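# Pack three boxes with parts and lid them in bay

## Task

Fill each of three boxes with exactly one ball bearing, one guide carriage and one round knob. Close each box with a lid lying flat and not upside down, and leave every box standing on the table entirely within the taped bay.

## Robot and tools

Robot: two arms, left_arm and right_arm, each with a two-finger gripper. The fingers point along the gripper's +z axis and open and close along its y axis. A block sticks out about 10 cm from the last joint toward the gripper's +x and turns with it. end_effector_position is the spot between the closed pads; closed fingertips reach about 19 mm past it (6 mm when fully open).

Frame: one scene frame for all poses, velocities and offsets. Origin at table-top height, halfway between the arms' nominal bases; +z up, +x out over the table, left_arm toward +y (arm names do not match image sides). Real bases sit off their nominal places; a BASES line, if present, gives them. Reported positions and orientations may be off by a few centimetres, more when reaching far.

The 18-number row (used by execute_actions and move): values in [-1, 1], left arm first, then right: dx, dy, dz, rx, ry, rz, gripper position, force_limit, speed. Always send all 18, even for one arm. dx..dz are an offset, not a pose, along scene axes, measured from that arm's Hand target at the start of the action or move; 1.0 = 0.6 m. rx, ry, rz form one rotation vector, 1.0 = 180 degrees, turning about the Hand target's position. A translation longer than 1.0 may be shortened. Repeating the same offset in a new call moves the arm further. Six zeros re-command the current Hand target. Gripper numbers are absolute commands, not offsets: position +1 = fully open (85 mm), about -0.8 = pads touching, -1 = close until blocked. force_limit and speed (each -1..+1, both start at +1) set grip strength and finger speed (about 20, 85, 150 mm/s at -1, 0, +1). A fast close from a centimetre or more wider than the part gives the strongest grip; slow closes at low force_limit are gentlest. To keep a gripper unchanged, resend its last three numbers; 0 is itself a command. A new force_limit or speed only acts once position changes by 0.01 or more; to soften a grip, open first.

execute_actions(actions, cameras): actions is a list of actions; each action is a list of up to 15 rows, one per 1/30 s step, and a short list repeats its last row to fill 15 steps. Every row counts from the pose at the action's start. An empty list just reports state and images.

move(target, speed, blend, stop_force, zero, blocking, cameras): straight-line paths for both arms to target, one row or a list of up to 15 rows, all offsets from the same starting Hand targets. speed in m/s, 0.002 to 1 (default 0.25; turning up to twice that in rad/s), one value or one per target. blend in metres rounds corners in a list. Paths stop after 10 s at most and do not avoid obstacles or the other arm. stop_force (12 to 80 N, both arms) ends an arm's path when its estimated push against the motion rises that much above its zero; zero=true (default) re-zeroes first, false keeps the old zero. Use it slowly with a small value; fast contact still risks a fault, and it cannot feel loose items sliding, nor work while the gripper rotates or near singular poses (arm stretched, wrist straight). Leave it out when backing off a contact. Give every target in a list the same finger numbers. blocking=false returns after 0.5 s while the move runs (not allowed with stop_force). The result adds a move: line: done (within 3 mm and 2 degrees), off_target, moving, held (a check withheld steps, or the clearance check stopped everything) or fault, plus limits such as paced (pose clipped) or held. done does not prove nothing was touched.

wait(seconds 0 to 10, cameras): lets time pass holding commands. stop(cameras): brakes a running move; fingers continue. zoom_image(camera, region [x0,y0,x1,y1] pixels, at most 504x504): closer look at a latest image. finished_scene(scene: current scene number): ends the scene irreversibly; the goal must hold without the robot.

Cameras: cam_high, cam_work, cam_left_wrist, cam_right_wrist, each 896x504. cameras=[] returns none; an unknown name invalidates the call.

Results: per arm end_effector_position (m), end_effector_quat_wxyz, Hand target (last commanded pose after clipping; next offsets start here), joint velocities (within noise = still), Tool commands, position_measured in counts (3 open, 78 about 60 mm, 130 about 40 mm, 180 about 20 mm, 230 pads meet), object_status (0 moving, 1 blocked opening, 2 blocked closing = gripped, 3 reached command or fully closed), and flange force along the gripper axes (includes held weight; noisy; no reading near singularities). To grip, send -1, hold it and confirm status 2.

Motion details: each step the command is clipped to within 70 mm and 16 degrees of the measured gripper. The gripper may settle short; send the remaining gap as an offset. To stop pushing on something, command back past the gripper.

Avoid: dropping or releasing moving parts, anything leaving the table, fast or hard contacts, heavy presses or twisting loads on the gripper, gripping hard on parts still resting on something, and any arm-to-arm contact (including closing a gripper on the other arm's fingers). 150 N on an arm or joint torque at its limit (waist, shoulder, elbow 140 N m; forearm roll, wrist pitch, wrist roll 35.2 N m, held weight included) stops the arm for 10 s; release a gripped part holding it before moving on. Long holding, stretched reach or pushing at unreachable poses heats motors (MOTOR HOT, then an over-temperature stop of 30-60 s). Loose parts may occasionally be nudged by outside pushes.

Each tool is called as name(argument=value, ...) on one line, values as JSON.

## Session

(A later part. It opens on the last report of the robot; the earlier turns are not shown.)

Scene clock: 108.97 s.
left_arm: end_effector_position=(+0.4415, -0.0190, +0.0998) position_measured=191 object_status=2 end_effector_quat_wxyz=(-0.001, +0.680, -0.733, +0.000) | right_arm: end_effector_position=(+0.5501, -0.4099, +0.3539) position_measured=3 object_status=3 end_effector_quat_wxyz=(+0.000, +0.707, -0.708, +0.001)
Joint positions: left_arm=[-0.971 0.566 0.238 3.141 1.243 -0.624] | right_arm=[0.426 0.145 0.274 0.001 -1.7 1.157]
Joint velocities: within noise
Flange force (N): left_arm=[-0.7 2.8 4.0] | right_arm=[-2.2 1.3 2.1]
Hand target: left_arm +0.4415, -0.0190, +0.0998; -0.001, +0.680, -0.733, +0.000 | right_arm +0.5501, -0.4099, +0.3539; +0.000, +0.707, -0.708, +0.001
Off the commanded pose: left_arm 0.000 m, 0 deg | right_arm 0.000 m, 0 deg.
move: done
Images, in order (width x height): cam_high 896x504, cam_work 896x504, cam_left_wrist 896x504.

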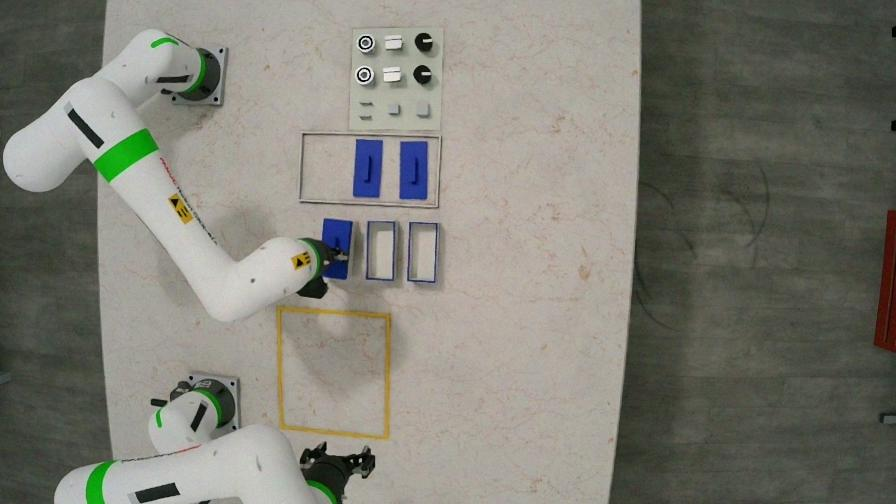

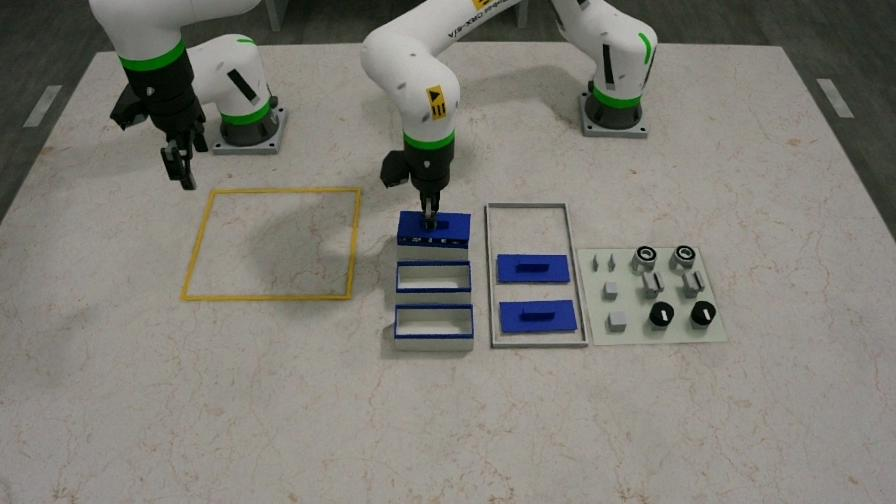

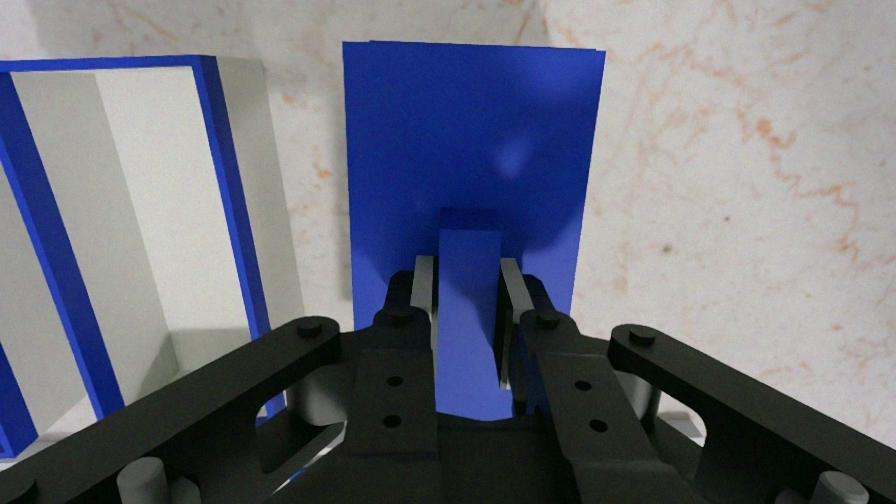

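move(target=[0,0,-0.05,0,0,0,-1,-1,-1,0,0,0,0,0,0,1,1,1], speed=0.02, stop_force=12, cameras=["cam_left_wrist","cam_work","cam_high"])

zoom_image(camera="cam_work", region=[370, 170, 500, 290])

zoom_image(camera="cam_high", region=[300, 200, 380, 300])

Scene clock: 110.90 s.
left_arm: end_effector_position=(+0.4415, -0.0190, +0.0799) position_measured=191 object_status=2 end_effector_quat_wxyz=(-0.001, +0.680, -0.733, +0.000) | right_arm: end_effector_position=(+0.5501, -0.4099, +0.3539) position_measured=3 object_status=3 end_effector_quat_wxyz=(+0.000, +0.707, -0.708, +0.001)
Joint positions: left_arm=[-0.971 0.583 0.215 3.141 1.203 -0.624] | right_arm=[0.426 0.145 0.274 0.001 -1.7 1.157]
Joint velocities: within noise
Flange force (N): left_arm=[-1.3 8.5 -3.2] | right_arm=[-1.6 0.7 2.7]
Hand target: left_arm +0.4415, -0.0190, +0.0800; -0.001, +0.680, -0.733, +0.000 (not the last commanded pose) | right_arm +0.5501, -0.4099, +0.3539; +0.000, +0.707, -0.708, +0.001
Off the commanded pose: left_arm 0.010 m, 0 deg | right_arm 0.000 m, 0 deg.
move: contact (left_arm)
Images, in order (width x height): cam_high 896x504, cam_work 896x504, cam_left_wrist 896x504.

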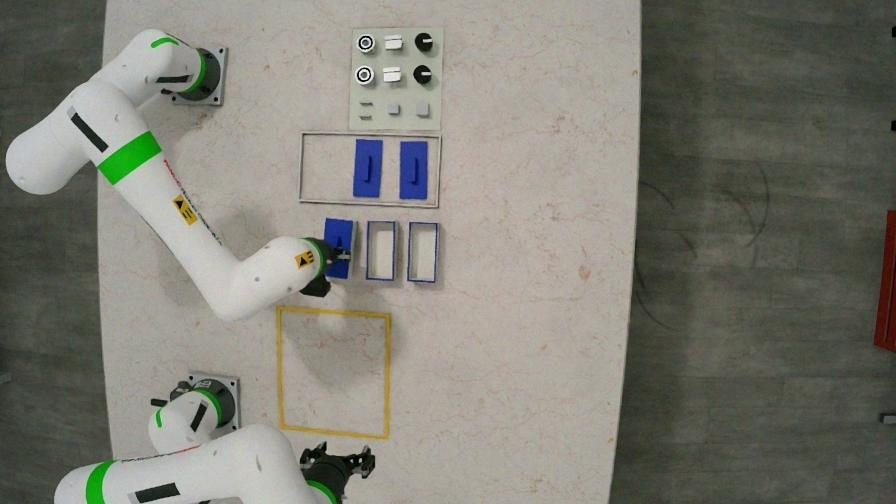

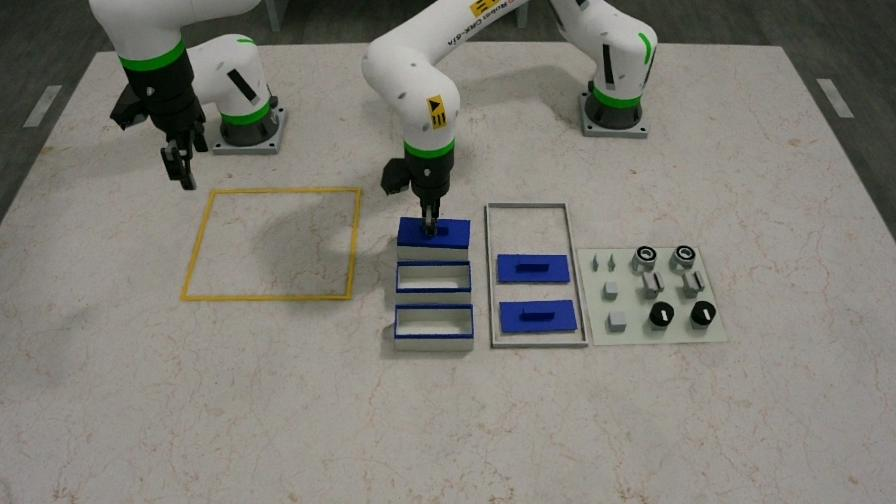

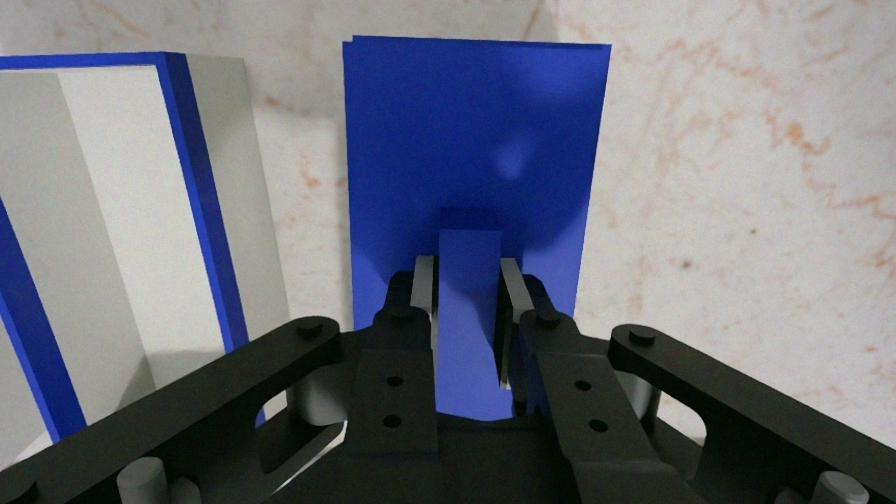

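Scaled by 3.877 from the camera's 896x504 image, which has a finer 1280x720 frame.

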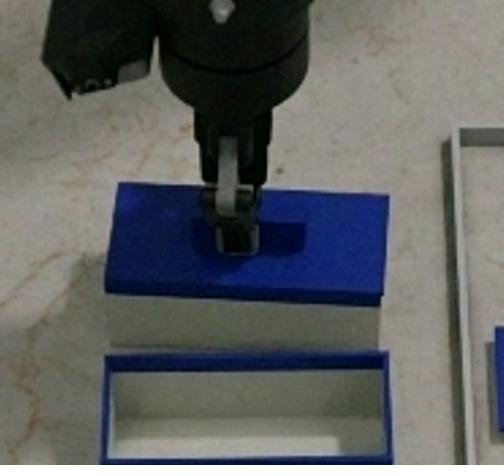

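Scaled by 5.040 from the camera's 896x504 image, which has a finer 1280x720 frame.

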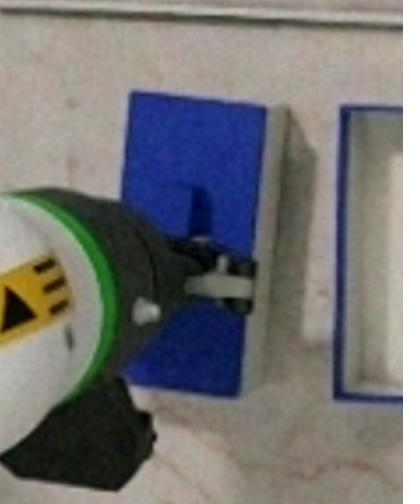

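move(target=[0,0,0,0,0,0,-0.2,-1,-1,0,0,0,0,0,0,1,1,1], cameras=[])

move(target=[[0,0,0.07,0,0,0,-0.2,-1,-1,0,0,0,0,0,0,1,1,1],[0,0.3,0.2,0,0,0.5,-0.2,-1,-1,0,0,0,0,0,0,1,1,1]], speed=[0.1,0.3])

zoom_image(camera="cam_work", region=[370, 190, 500, 290])

zoom_image(camera="cam_high", region=[300, 200, 450, 300])

Scene clock: 112.27 s.
left_arm: end_effector_position=(+0.4415, -0.0190, +0.0799) position_measured=154 object_status=0 end_effector_quat_wxyz=(-0.001, +0.680, -0.733, +0.000) | right_arm: end_effector_position=(+0.5501, -0.4099, +0.3539) position_measured=3 object_status=3 end_effector_quat_wxyz=(+0.000, +0.707, -0.708, +0.001)
Joint positions: left_arm=[-0.971 0.583 0.215 3.141 1.203 -0.624] | right_arm=[0.426 0.145 0.274 0.001 -1.7 1.157]
Joint velocities: within noise
Flange force (N): left_arm=[-1.6 3.6 4.0] | right_arm=[-1.1 1.6 2.5]
Hand target: left_arm +0.4415, -0.0190, +0.0800; -0.001, +0.680, -0.733, +0.000 | right_arm +0.5501, -0.4099, +0.3539; +0.000, +0.707, -0.708, +0.001
Off the commanded pose: left_arm 0.000 m, 0 deg | right_arm 0.000 m, 0 deg.
move: done
No camera images: "cameras" was empty.

Scene clock: 115.77 s.
left_arm: end_effector_position=(+0.4415, +0.1610, +0.2000) position_measured=154 object_status=3 end_effector_quat_wxyz=(+0.000, +0.999, -0.038, -0.001) | right_arm: end_effector_position=(+0.5501, -0.4099, +0.3539) position_measured=3 object_status=3 end_effector_quat_wxyz=(+0.000, +0.707, -0.708, +0.001)
Joint positions: left_arm=[-0.779 0.216 -0.003 3.142 1.354 0.754] | right_arm=[0.426 0.145 0.274 0.001 -1.7 1.157]
Joint velocities: within noise
Flange force (N): left_arm=[-3.3 -0.3 4.5] | right_arm=[-1.1 1.8 3.1]
Hand target: left_arm +0.4415, +0.1610, +0.2000; +0.000, +0.999, -0.038, -0.001 | right_arm +0.5501, -0.4099, +0.3539; +0.000, +0.707, -0.708, +0.001
Off the commanded pose: left_arm 0.000 m, 0 deg | right_arm 0.000 m, 0 deg.
move: done

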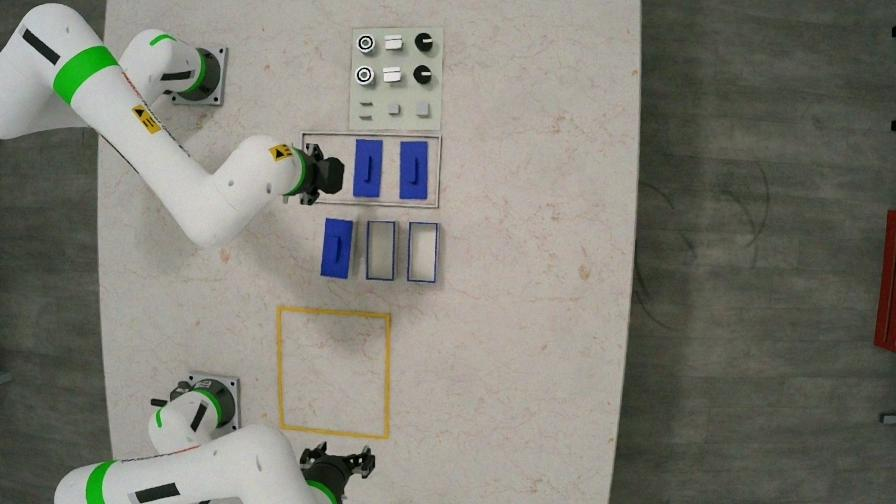

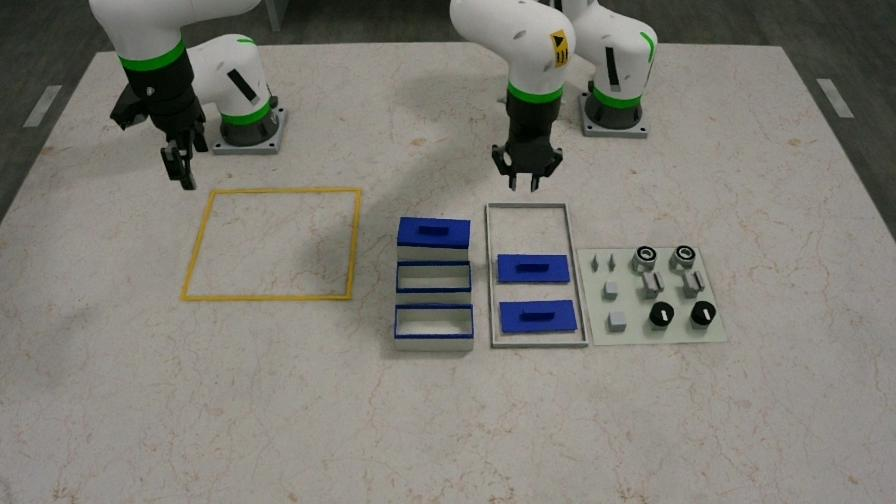

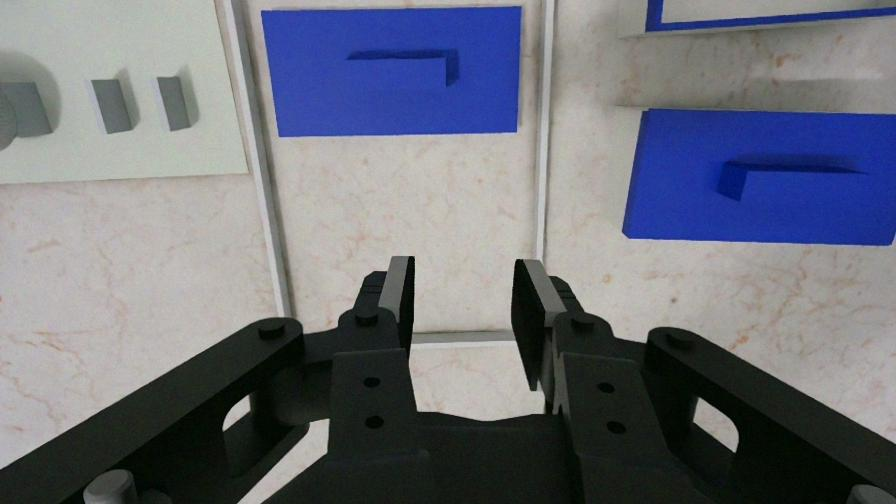

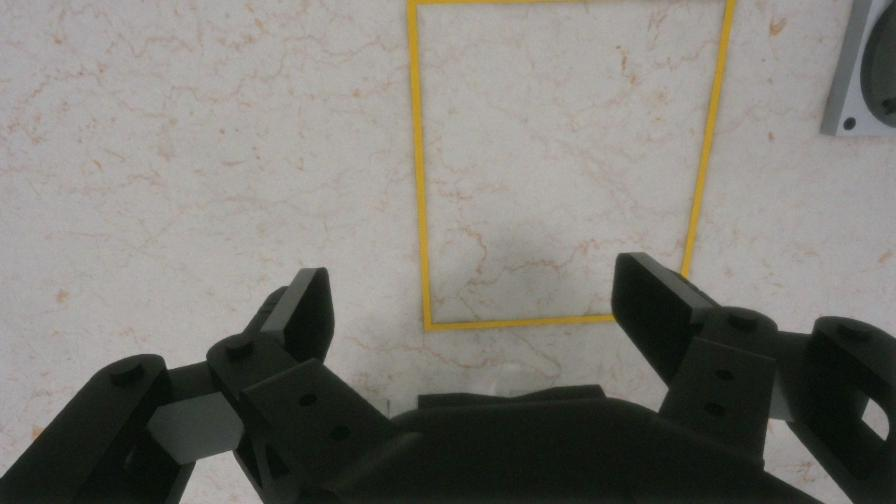

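Scaled by 3.877 from the camera's 896x504 image, which has a finer 1280x720 frame.

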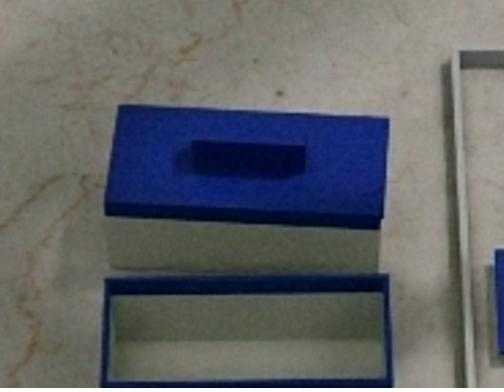

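Scaled by 3.360 from the camera's 896x504 image, which has a finer 1280x720 frame.

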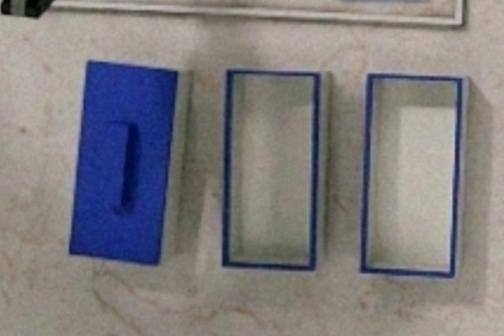

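zoom_image(camera="cam_left_wrist", region=[596, 80, 896, 260])

zoom_image(camera="cam_work", region=[390, 205, 480, 275])

Scaled by 1.680 from the camera's 896x504 image, which has a finer 1280x720 frame.

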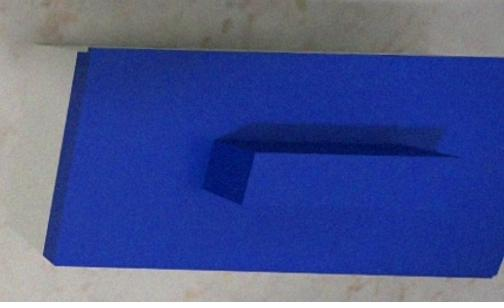

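Scaled by 5.600 from the camera's 896x504 image, which has a finer 1280x720 frame.

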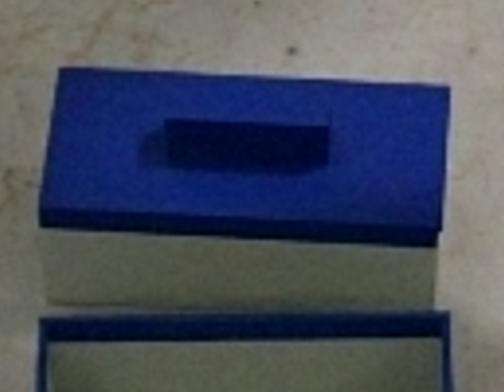

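move(target=[0.108,0.448,-0.117,0,0,0.024,0.4,-1,0.5,-0.181,0.658,-0.223,0,0,-0.028,1,1,1], speed=0.3)

zoom_image(camera="cam_work", region=[360, 80, 540, 280])

Scene clock: 118.30 s.
left_arm: end_effector_position=(+0.5063, +0.4297, +0.1298) position_measured=78 object_status=3 end_effector_quat_wxyz=(+0.000, +1.000, +0.000, -0.001) | right_arm: end_effector_position=(+0.4416, -0.0152, +0.2202) position_measured=3 object_status=3 end_effector_quat_wxyz=(+0.000, +0.675, -0.738, +0.001)
Joint positions: left_arm=[-0.245 0.218 -0.172 3.142 1.183 0.297] | right_arm=[1.109 0.423 0.315 0.001 -1.463 0.386]
Joint velocities: within noise
Flange force (N): left_arm=[-2.1 1.2 4.4] | right_arm=[0.9 2.5 2.1]
Hand target: left_arm +0.5063, +0.4298, +0.1298; +0.000, +1.000, +0.000, -0.001 | right_arm +0.4415, -0.0151, +0.2201; +0.000, -0.675, +0.738, -0.001
Off the commanded pose: left_arm 0.000 m, 0 deg | right_arm 0.000 m, 0 deg.
move: done

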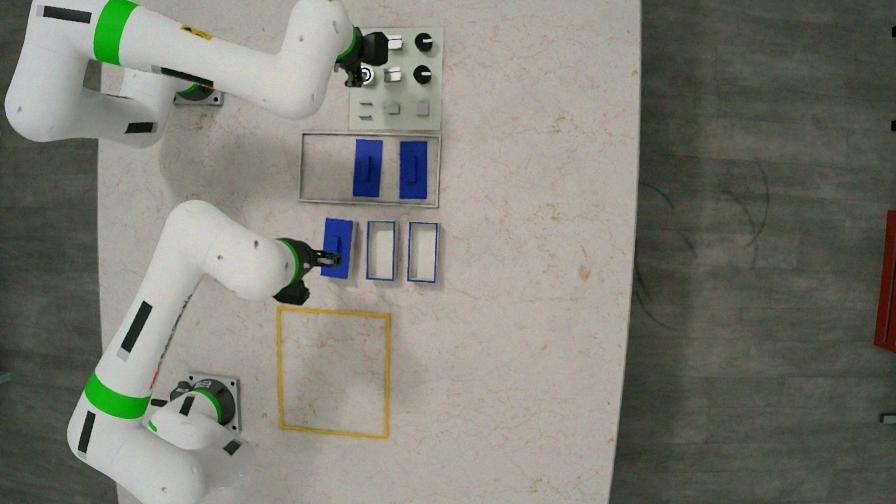

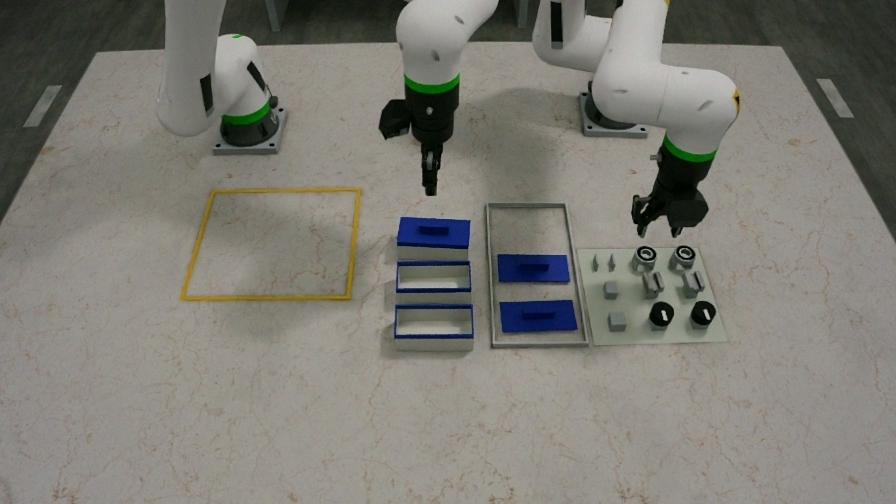

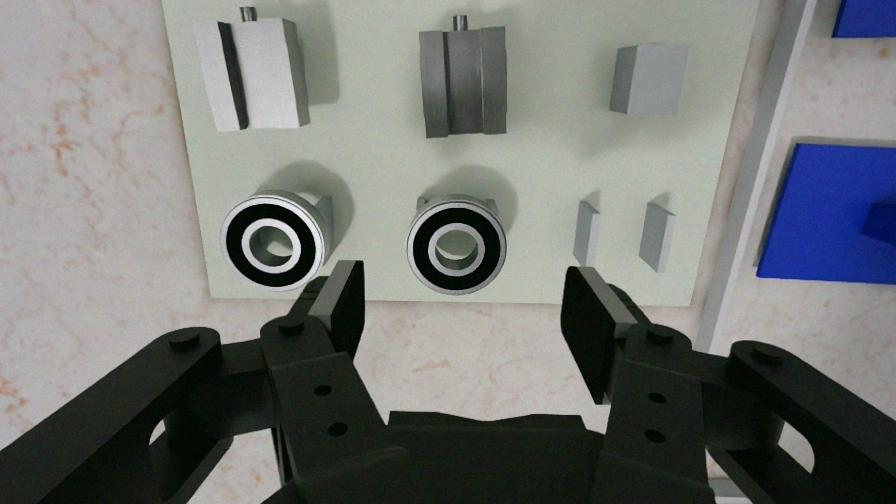

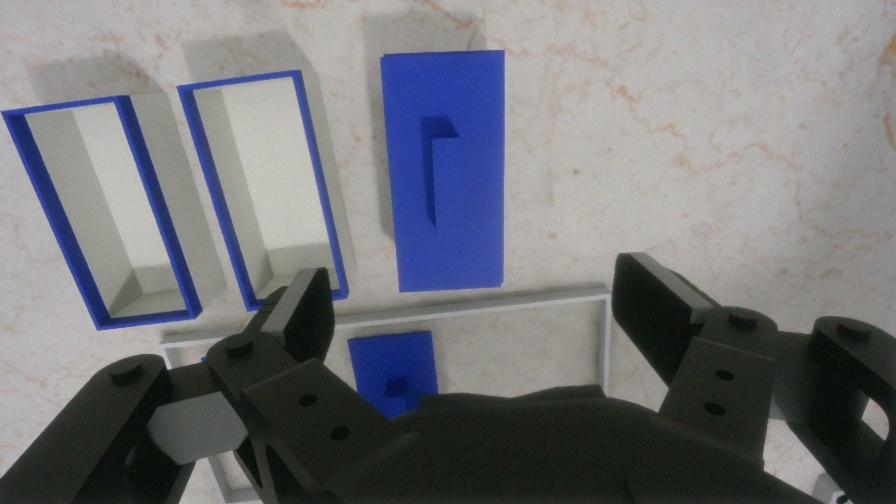

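Scaled by 2.520 from the camera's 896x504 image, which has a finer 1280x720 frame.

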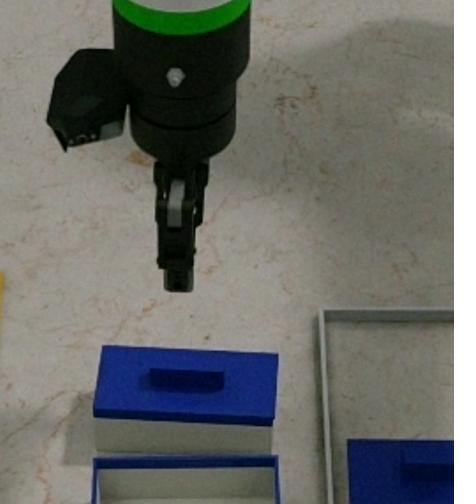

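move(target=[0,0,0,0,0,0,0.4,-1,0.5,0.008,0,-0.13,0,0,0,1,1,1], speed=0.2, cameras=["cam_right_wrist","cam_work","cam_high"])

zoom_image(camera="cam_work", region=[360, 130, 540, 280])

zoom_image(camera="cam_high", region=[270, 190, 430, 310])

Scene clock: 119.50 s.
left_arm: end_effector_position=(+0.5063, +0.4298, +0.1298) position_measured=78 object_status=3 end_effector_quat_wxyz=(+0.000, +1.000, +0.000, -0.001) | right_arm: end_effector_position=(+0.4463, -0.0151, +0.1422) position_measured=3 object_status=3 end_effector_quat_wxyz=(+0.000, +0.675, -0.738, +0.000)
Joint positions: left_arm=[-0.245 0.218 -0.172 3.142 1.183 0.297] | right_arm=[1.102 0.468 0.194 0.001 -1.297 0.393]
Joint velocities: within noise
Flange force (N): left_arm=[-2.5 1.7 4.5] | right_arm=[1.8 2.7 1.6]
Hand target: left_arm +0.5063, +0.4298, +0.1298; +0.000, +1.000, +0.000, -0.001 | right_arm +0.4463, -0.0151, +0.1421; +0.000, -0.675, +0.738, -0.001
Off the commanded pose: left_arm 0.000 m, 0 deg | right_arm 0.000 m, 0 deg.
move: done
Images, in order (width x height): cam_high 896x504, cam_work 896x504, cam_right_wrist 896x504.

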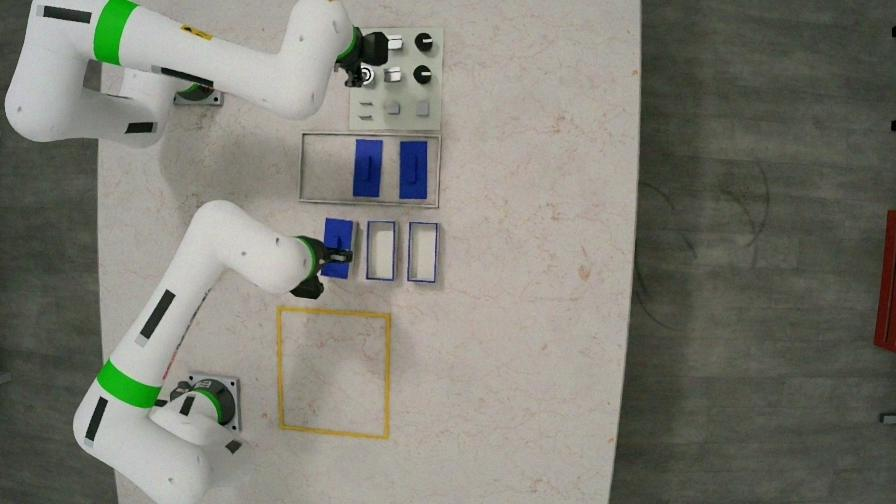

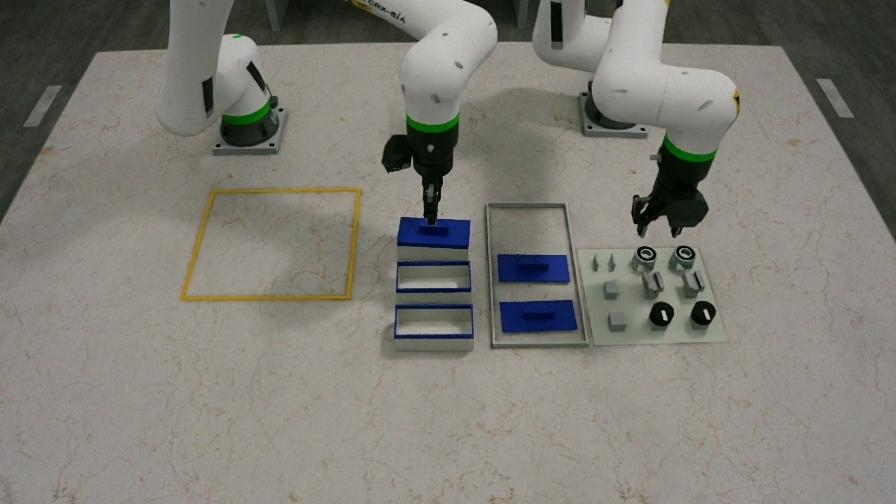

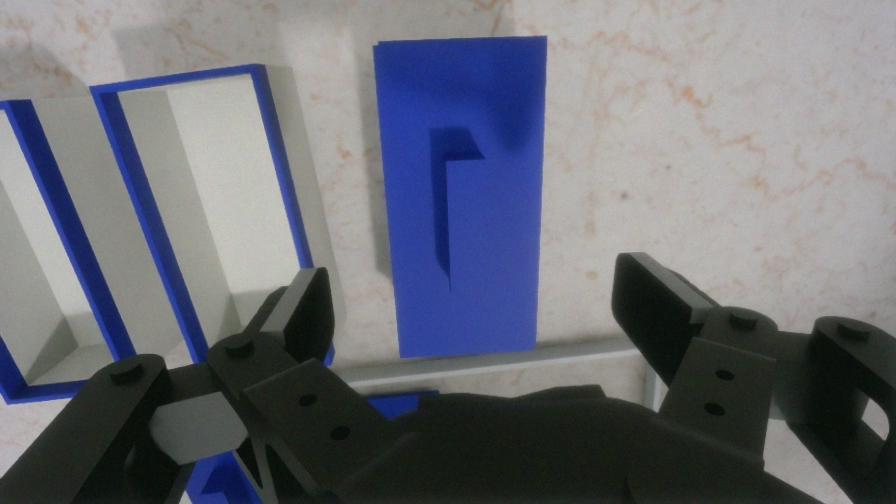

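Scaled by 2.800 from the camera's 896x504 image, which has a finer 1280x720 frame.

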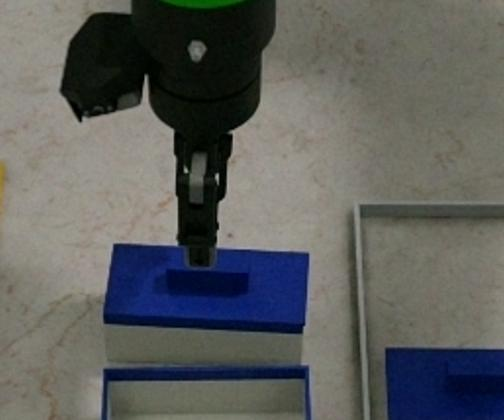

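Scaled by 3.150 from the camera's 896x504 image, which has a finer 1280x720 frame.

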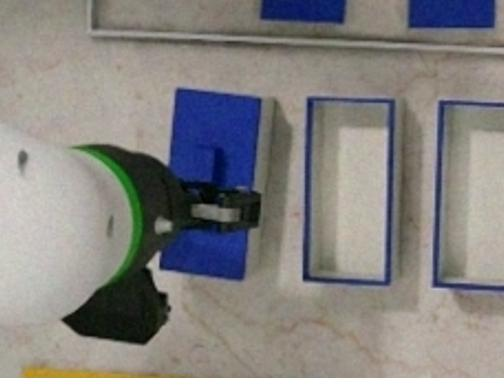

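move(target=[0,0,0,0,0,0,0.4,-1,0.5,-0.0055,0,0,0,0,0,1,1,1], speed=0.1, cameras=[])

move(target=[0,0,0,0,0,0,0.4,-1,0.5,0,0,-0.11,0,0,0,1,1,1], speed=0.05, stop_force=14, cameras=["cam_right_wrist","cam_work","cam_high"])

zoom_image(camera="cam_work", region=[360, 130, 540, 280])

zoom_image(camera="cam_high", region=[270, 190, 430, 310])

Scene clock: 120.77 s.
left_arm: end_effector_position=(+0.5063, +0.4298, +0.1298) position_measured=78 object_status=3 end_effector_quat_wxyz=(+0.000, +1.000, +0.000, -0.001) | right_arm: end_effector_position=(+0.4430, -0.0151, +0.1421) position_measured=3 object_status=3 end_effector_quat_wxyz=(+0.000, +0.675, -0.738, +0.001)
Joint positions: left_arm=[-0.245 0.218 -0.172 3.142 1.183 0.297] | right_arm=[1.107 0.463 0.186 0.001 -1.295 0.388]
Joint velocities: within noise
Flange force (N): left_arm=[-2.4 2.1 4.1] | right_arm=[1.3 2.5 1.5]
Hand target: left_arm +0.5063, +0.4298, +0.1298; +0.000, +1.000, +0.000, -0.001 | right_arm +0.4430, -0.0151, +0.1421; +0.000, -0.675, +0.738, -0.001
Off the commanded pose: left_arm 0.000 m, 0 deg | right_arm 0.000 m, 0 deg.
move: done
No camera images: "cameras" was empty.

Scene clock: 122.83 s.
left_arm: end_effector_position=(+0.5063, +0.4298, +0.1298) position_measured=78 object_status=3 end_effector_quat_wxyz=(+0.000, +1.000, +0.000, -0.001) | right_arm: end_effector_position=(+0.4430, -0.0151, +0.0761) position_measured=3 object_status=3 end_effector_quat_wxyz=(+0.000, +0.675, -0.738, +0.000)
Joint positions: left_arm=[-0.245 0.218 -0.172 3.142 1.183 0.297] | right_arm=[1.107 0.518 0.104 0.001 -1.158 0.388]
Joint velocities: within noise
Flange force (N): left_arm=[-2.7 1.4 4.6] | right_arm=[1.1 2.4 1.6]
Hand target: left_arm +0.5063, +0.4298, +0.1298; +0.000, +1.000, +0.000, -0.001 | right_arm +0.4430, -0.0151, +0.0761; +0.000, -0.675, +0.738, -0.001
Off the commanded pose: left_arm 0.000 m, 0 deg | right_arm 0.000 m, 0 deg.
move: done
Images, in order (width x height): cam_high 896x504, cam_work 896x504, cam_right_wrist 896x504.

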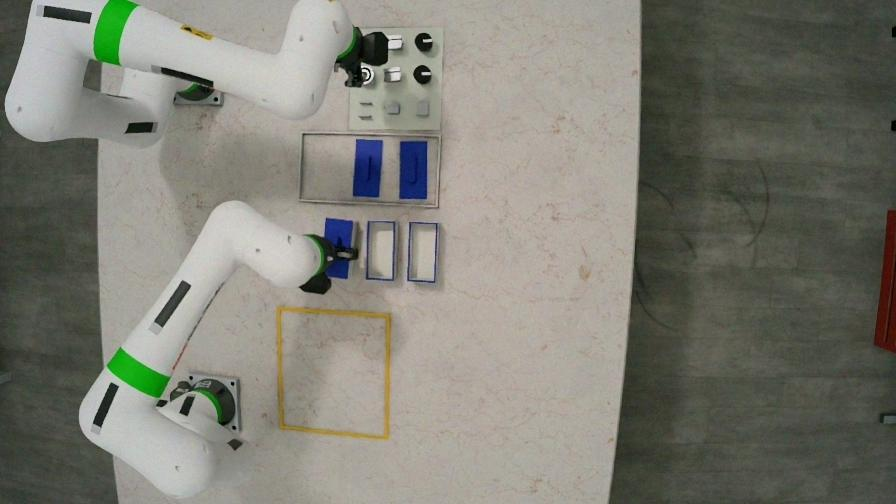

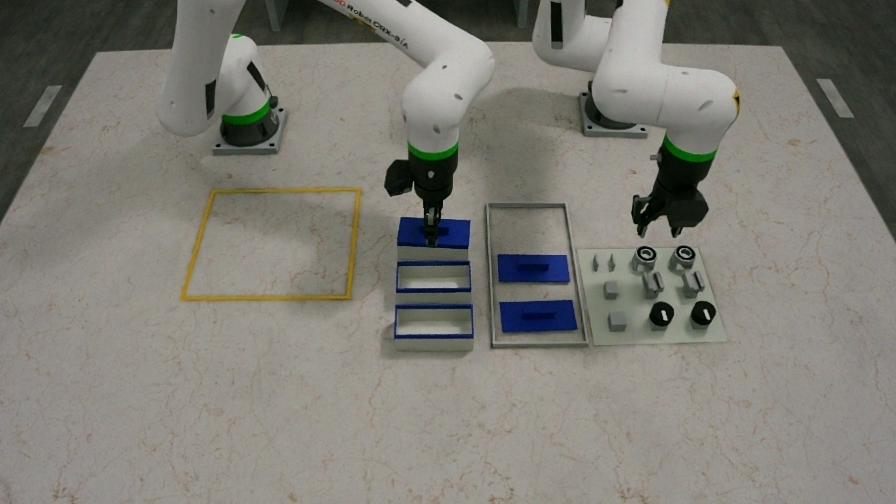

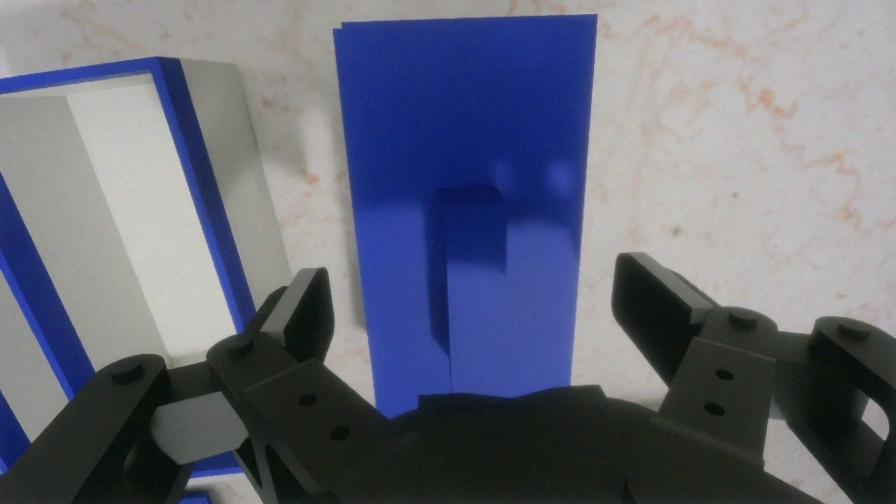

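Scaled by 2.800 from the camera's 896x504 image, which has a finer 1280x720 frame.

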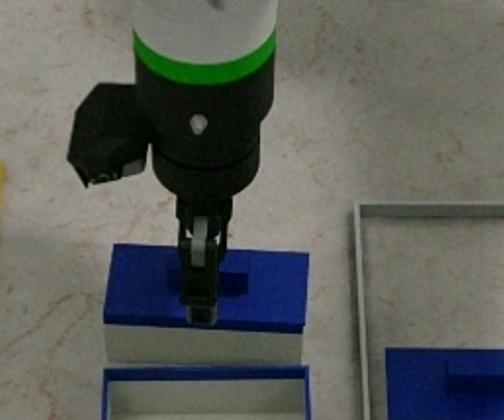

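Scaled by 3.150 from the camera's 896x504 image, which has a finer 1280x720 frame.

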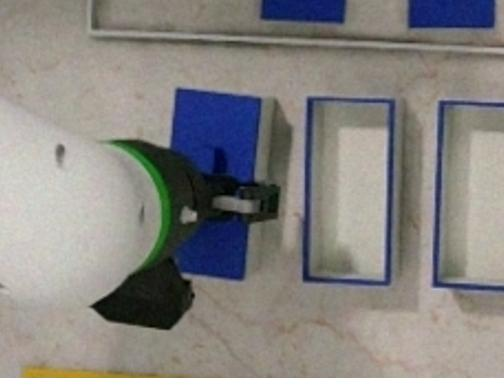

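move(target=[0,0,0,0,0,0,0.4,-1,0.5,0.0025,0,-0.0735,0,0,0,1,1,1], speed=0.04, stop_force=14, cameras=["cam_right_wrist","cam_work"])

zoom_image(camera="cam_work", region=[360, 130, 540, 280])

Scene clock: 124.90 s.
left_arm: end_effector_position=(+0.5063, +0.4298, +0.1298) position_measured=78 object_status=3 end_effector_quat_wxyz=(+0.000, +1.000, +0.000, -0.001) | right_arm: end_effector_position=(+0.4445, -0.0151, +0.0320) position_measured=3 object_status=3 end_effector_quat_wxyz=(+0.000, +0.675, -0.738, +0.000)
Joint positions: left_arm=[-0.245 0.218 -0.172 3.142 1.183 0.297] | right_arm=[1.105 0.568 0.067 0.001 -1.071 0.39]
Joint velocities: within noise
Flange force (N): left_arm=[-2.5 1.5 4.5] | right_arm=[0.5 2.0 1.3]
Hand target: left_arm +0.5063, +0.4298, +0.1298; +0.000, +1.000, +0.000, -0.001 | right_arm +0.4445, -0.0151, +0.0320; +0.000, -0.675, +0.738, -0.001
Off the commanded pose: left_arm 0.000 m, 0 deg | right_arm 0.000 m, 0 deg.
move: done
Images, in order (width x height): cam_work 896x504, cam_right_wrist 896x504.

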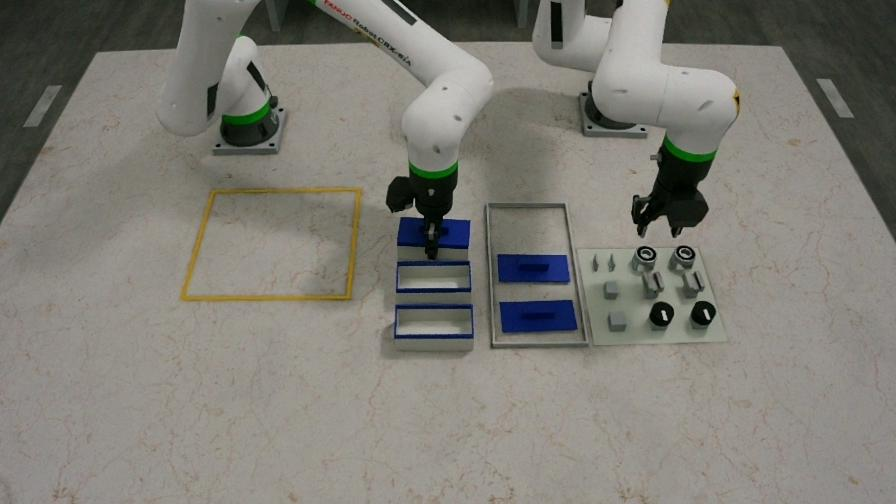

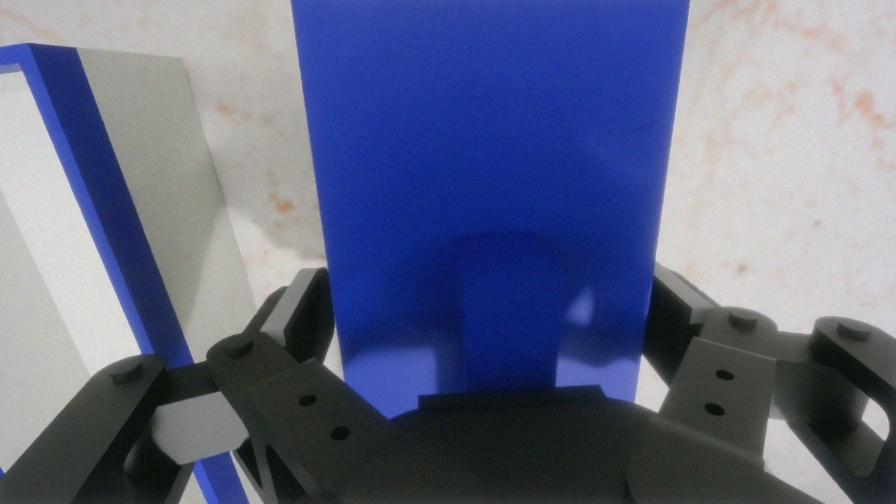

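Scaled by 2.800 from the camera's 896x504 image, which has a finer 1280x720 frame.

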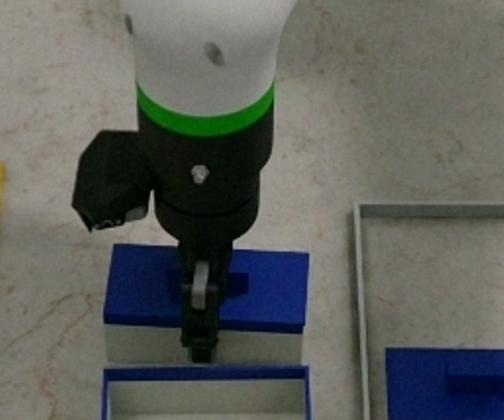

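move(target=[0,0,0,0,0,0,0.4,-1,0.5,0,0,0,0,0,0,-1,-1,-1], cameras=[])

move(target=[0,0,0,0,0,0,0.4,-1,0.5,0,0,0.05,0,0,0,-1,-1,-1], speed=0.04, cameras=["cam_right_wrist","cam_work"])

zoom_image(camera="cam_work", region=[360, 130, 540, 280])

Scene clock: 126.27 s.
left_arm: end_effector_position=(+0.5063, +0.4298, +0.1298) position_measured=78 object_status=3 end_effector_quat_wxyz=(+0.000, +1.000, +0.000, -0.001) | right_arm: end_effector_position=(+0.4445, -0.0151, +0.0320) position_measured=50 object_status=2 end_effector_quat_wxyz=(+0.000, +0.675, -0.738, +0.000)
Joint positions: left_arm=[-0.245 0.218 -0.172 3.142 1.183 0.297] | right_arm=[1.105 0.568 0.067 0.001 -1.071 0.39]
Joint velocities: within noise
Flange force (N): left_arm=[-2.4 1.4 4.2] | right_arm=[1.9 6.2 -6.2]
Hand target: left_arm +0.5063, +0.4298, +0.1298; +0.000, +1.000, +0.000, -0.001 | right_arm +0.4445, -0.0151, +0.0320; +0.000, -0.675, +0.738, -0.001
Off the commanded pose: left_arm 0.000 m, 0 deg | right_arm 0.000 m, 0 deg.
move: done
No camera images: "cameras" was empty.

Scene clock: 127.30 s.
left_arm: end_effector_position=(+0.5063, +0.4298, +0.1298) position_measured=78 object_status=3 end_effector_quat_wxyz=(+0.000, +1.000, +0.000, -0.001) | right_arm: end_effector_position=(+0.4445, -0.0151, +0.0620) position_measured=50 object_status=2 end_effector_quat_wxyz=(+0.000, +0.675, -0.738, +0.001)
Joint positions: left_arm=[-0.245 0.218 -0.172 3.142 1.183 0.297] | right_arm=[1.105 0.534 0.093 0.001 -1.13 0.39]
Joint velocities: within noise
Flange force (N): left_arm=[-2.7 1.4 4.3] | right_arm=[0.7 3.0 5.3]
Hand target: left_arm +0.5063, +0.4298, +0.1298; +0.000, +1.000, +0.000, -0.001 | right_arm +0.4445, -0.0151, +0.0620; +0.000, -0.675, +0.738, -0.001
Off the commanded pose: left_arm 0.000 m, 0 deg | right_arm 0.000 m, 0 deg.
move: done
Images, in order (width x height): cam_work 896x504, cam_right_wrist 896x504.

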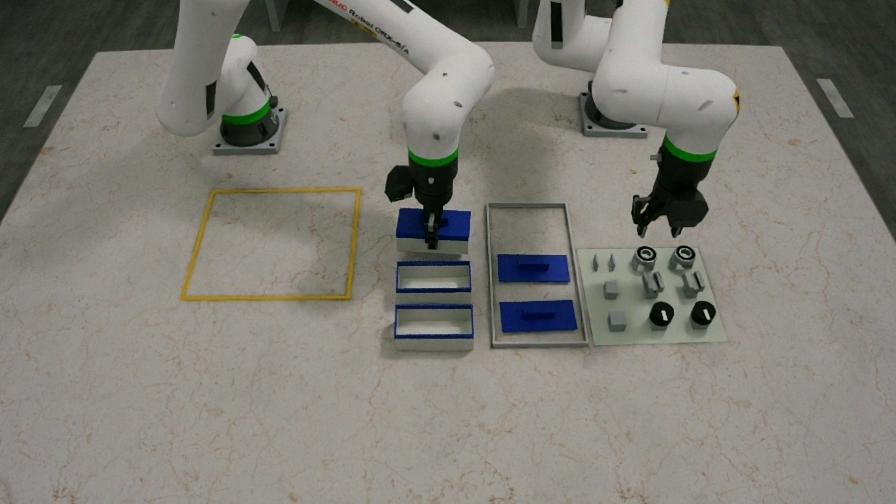

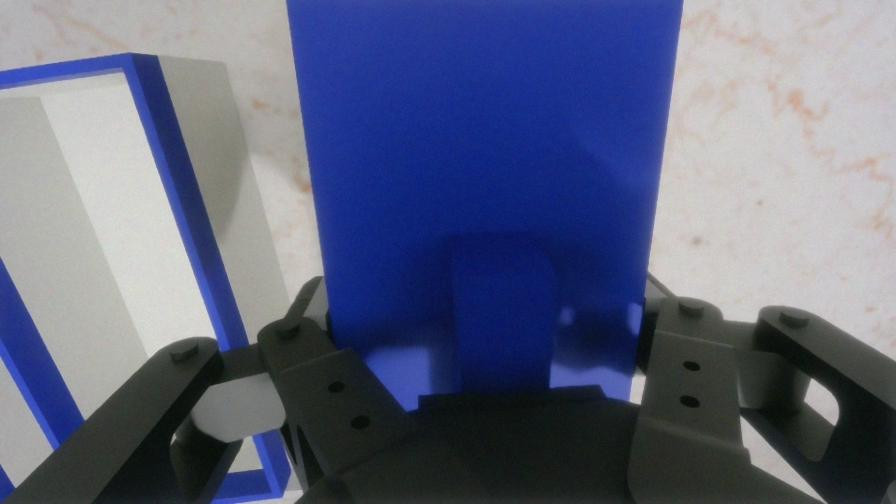

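Scaled by 2.800 from the camera's 896x504 image, which has a finer 1280x720 frame.

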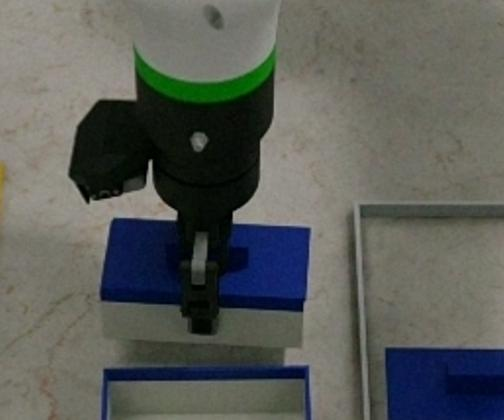

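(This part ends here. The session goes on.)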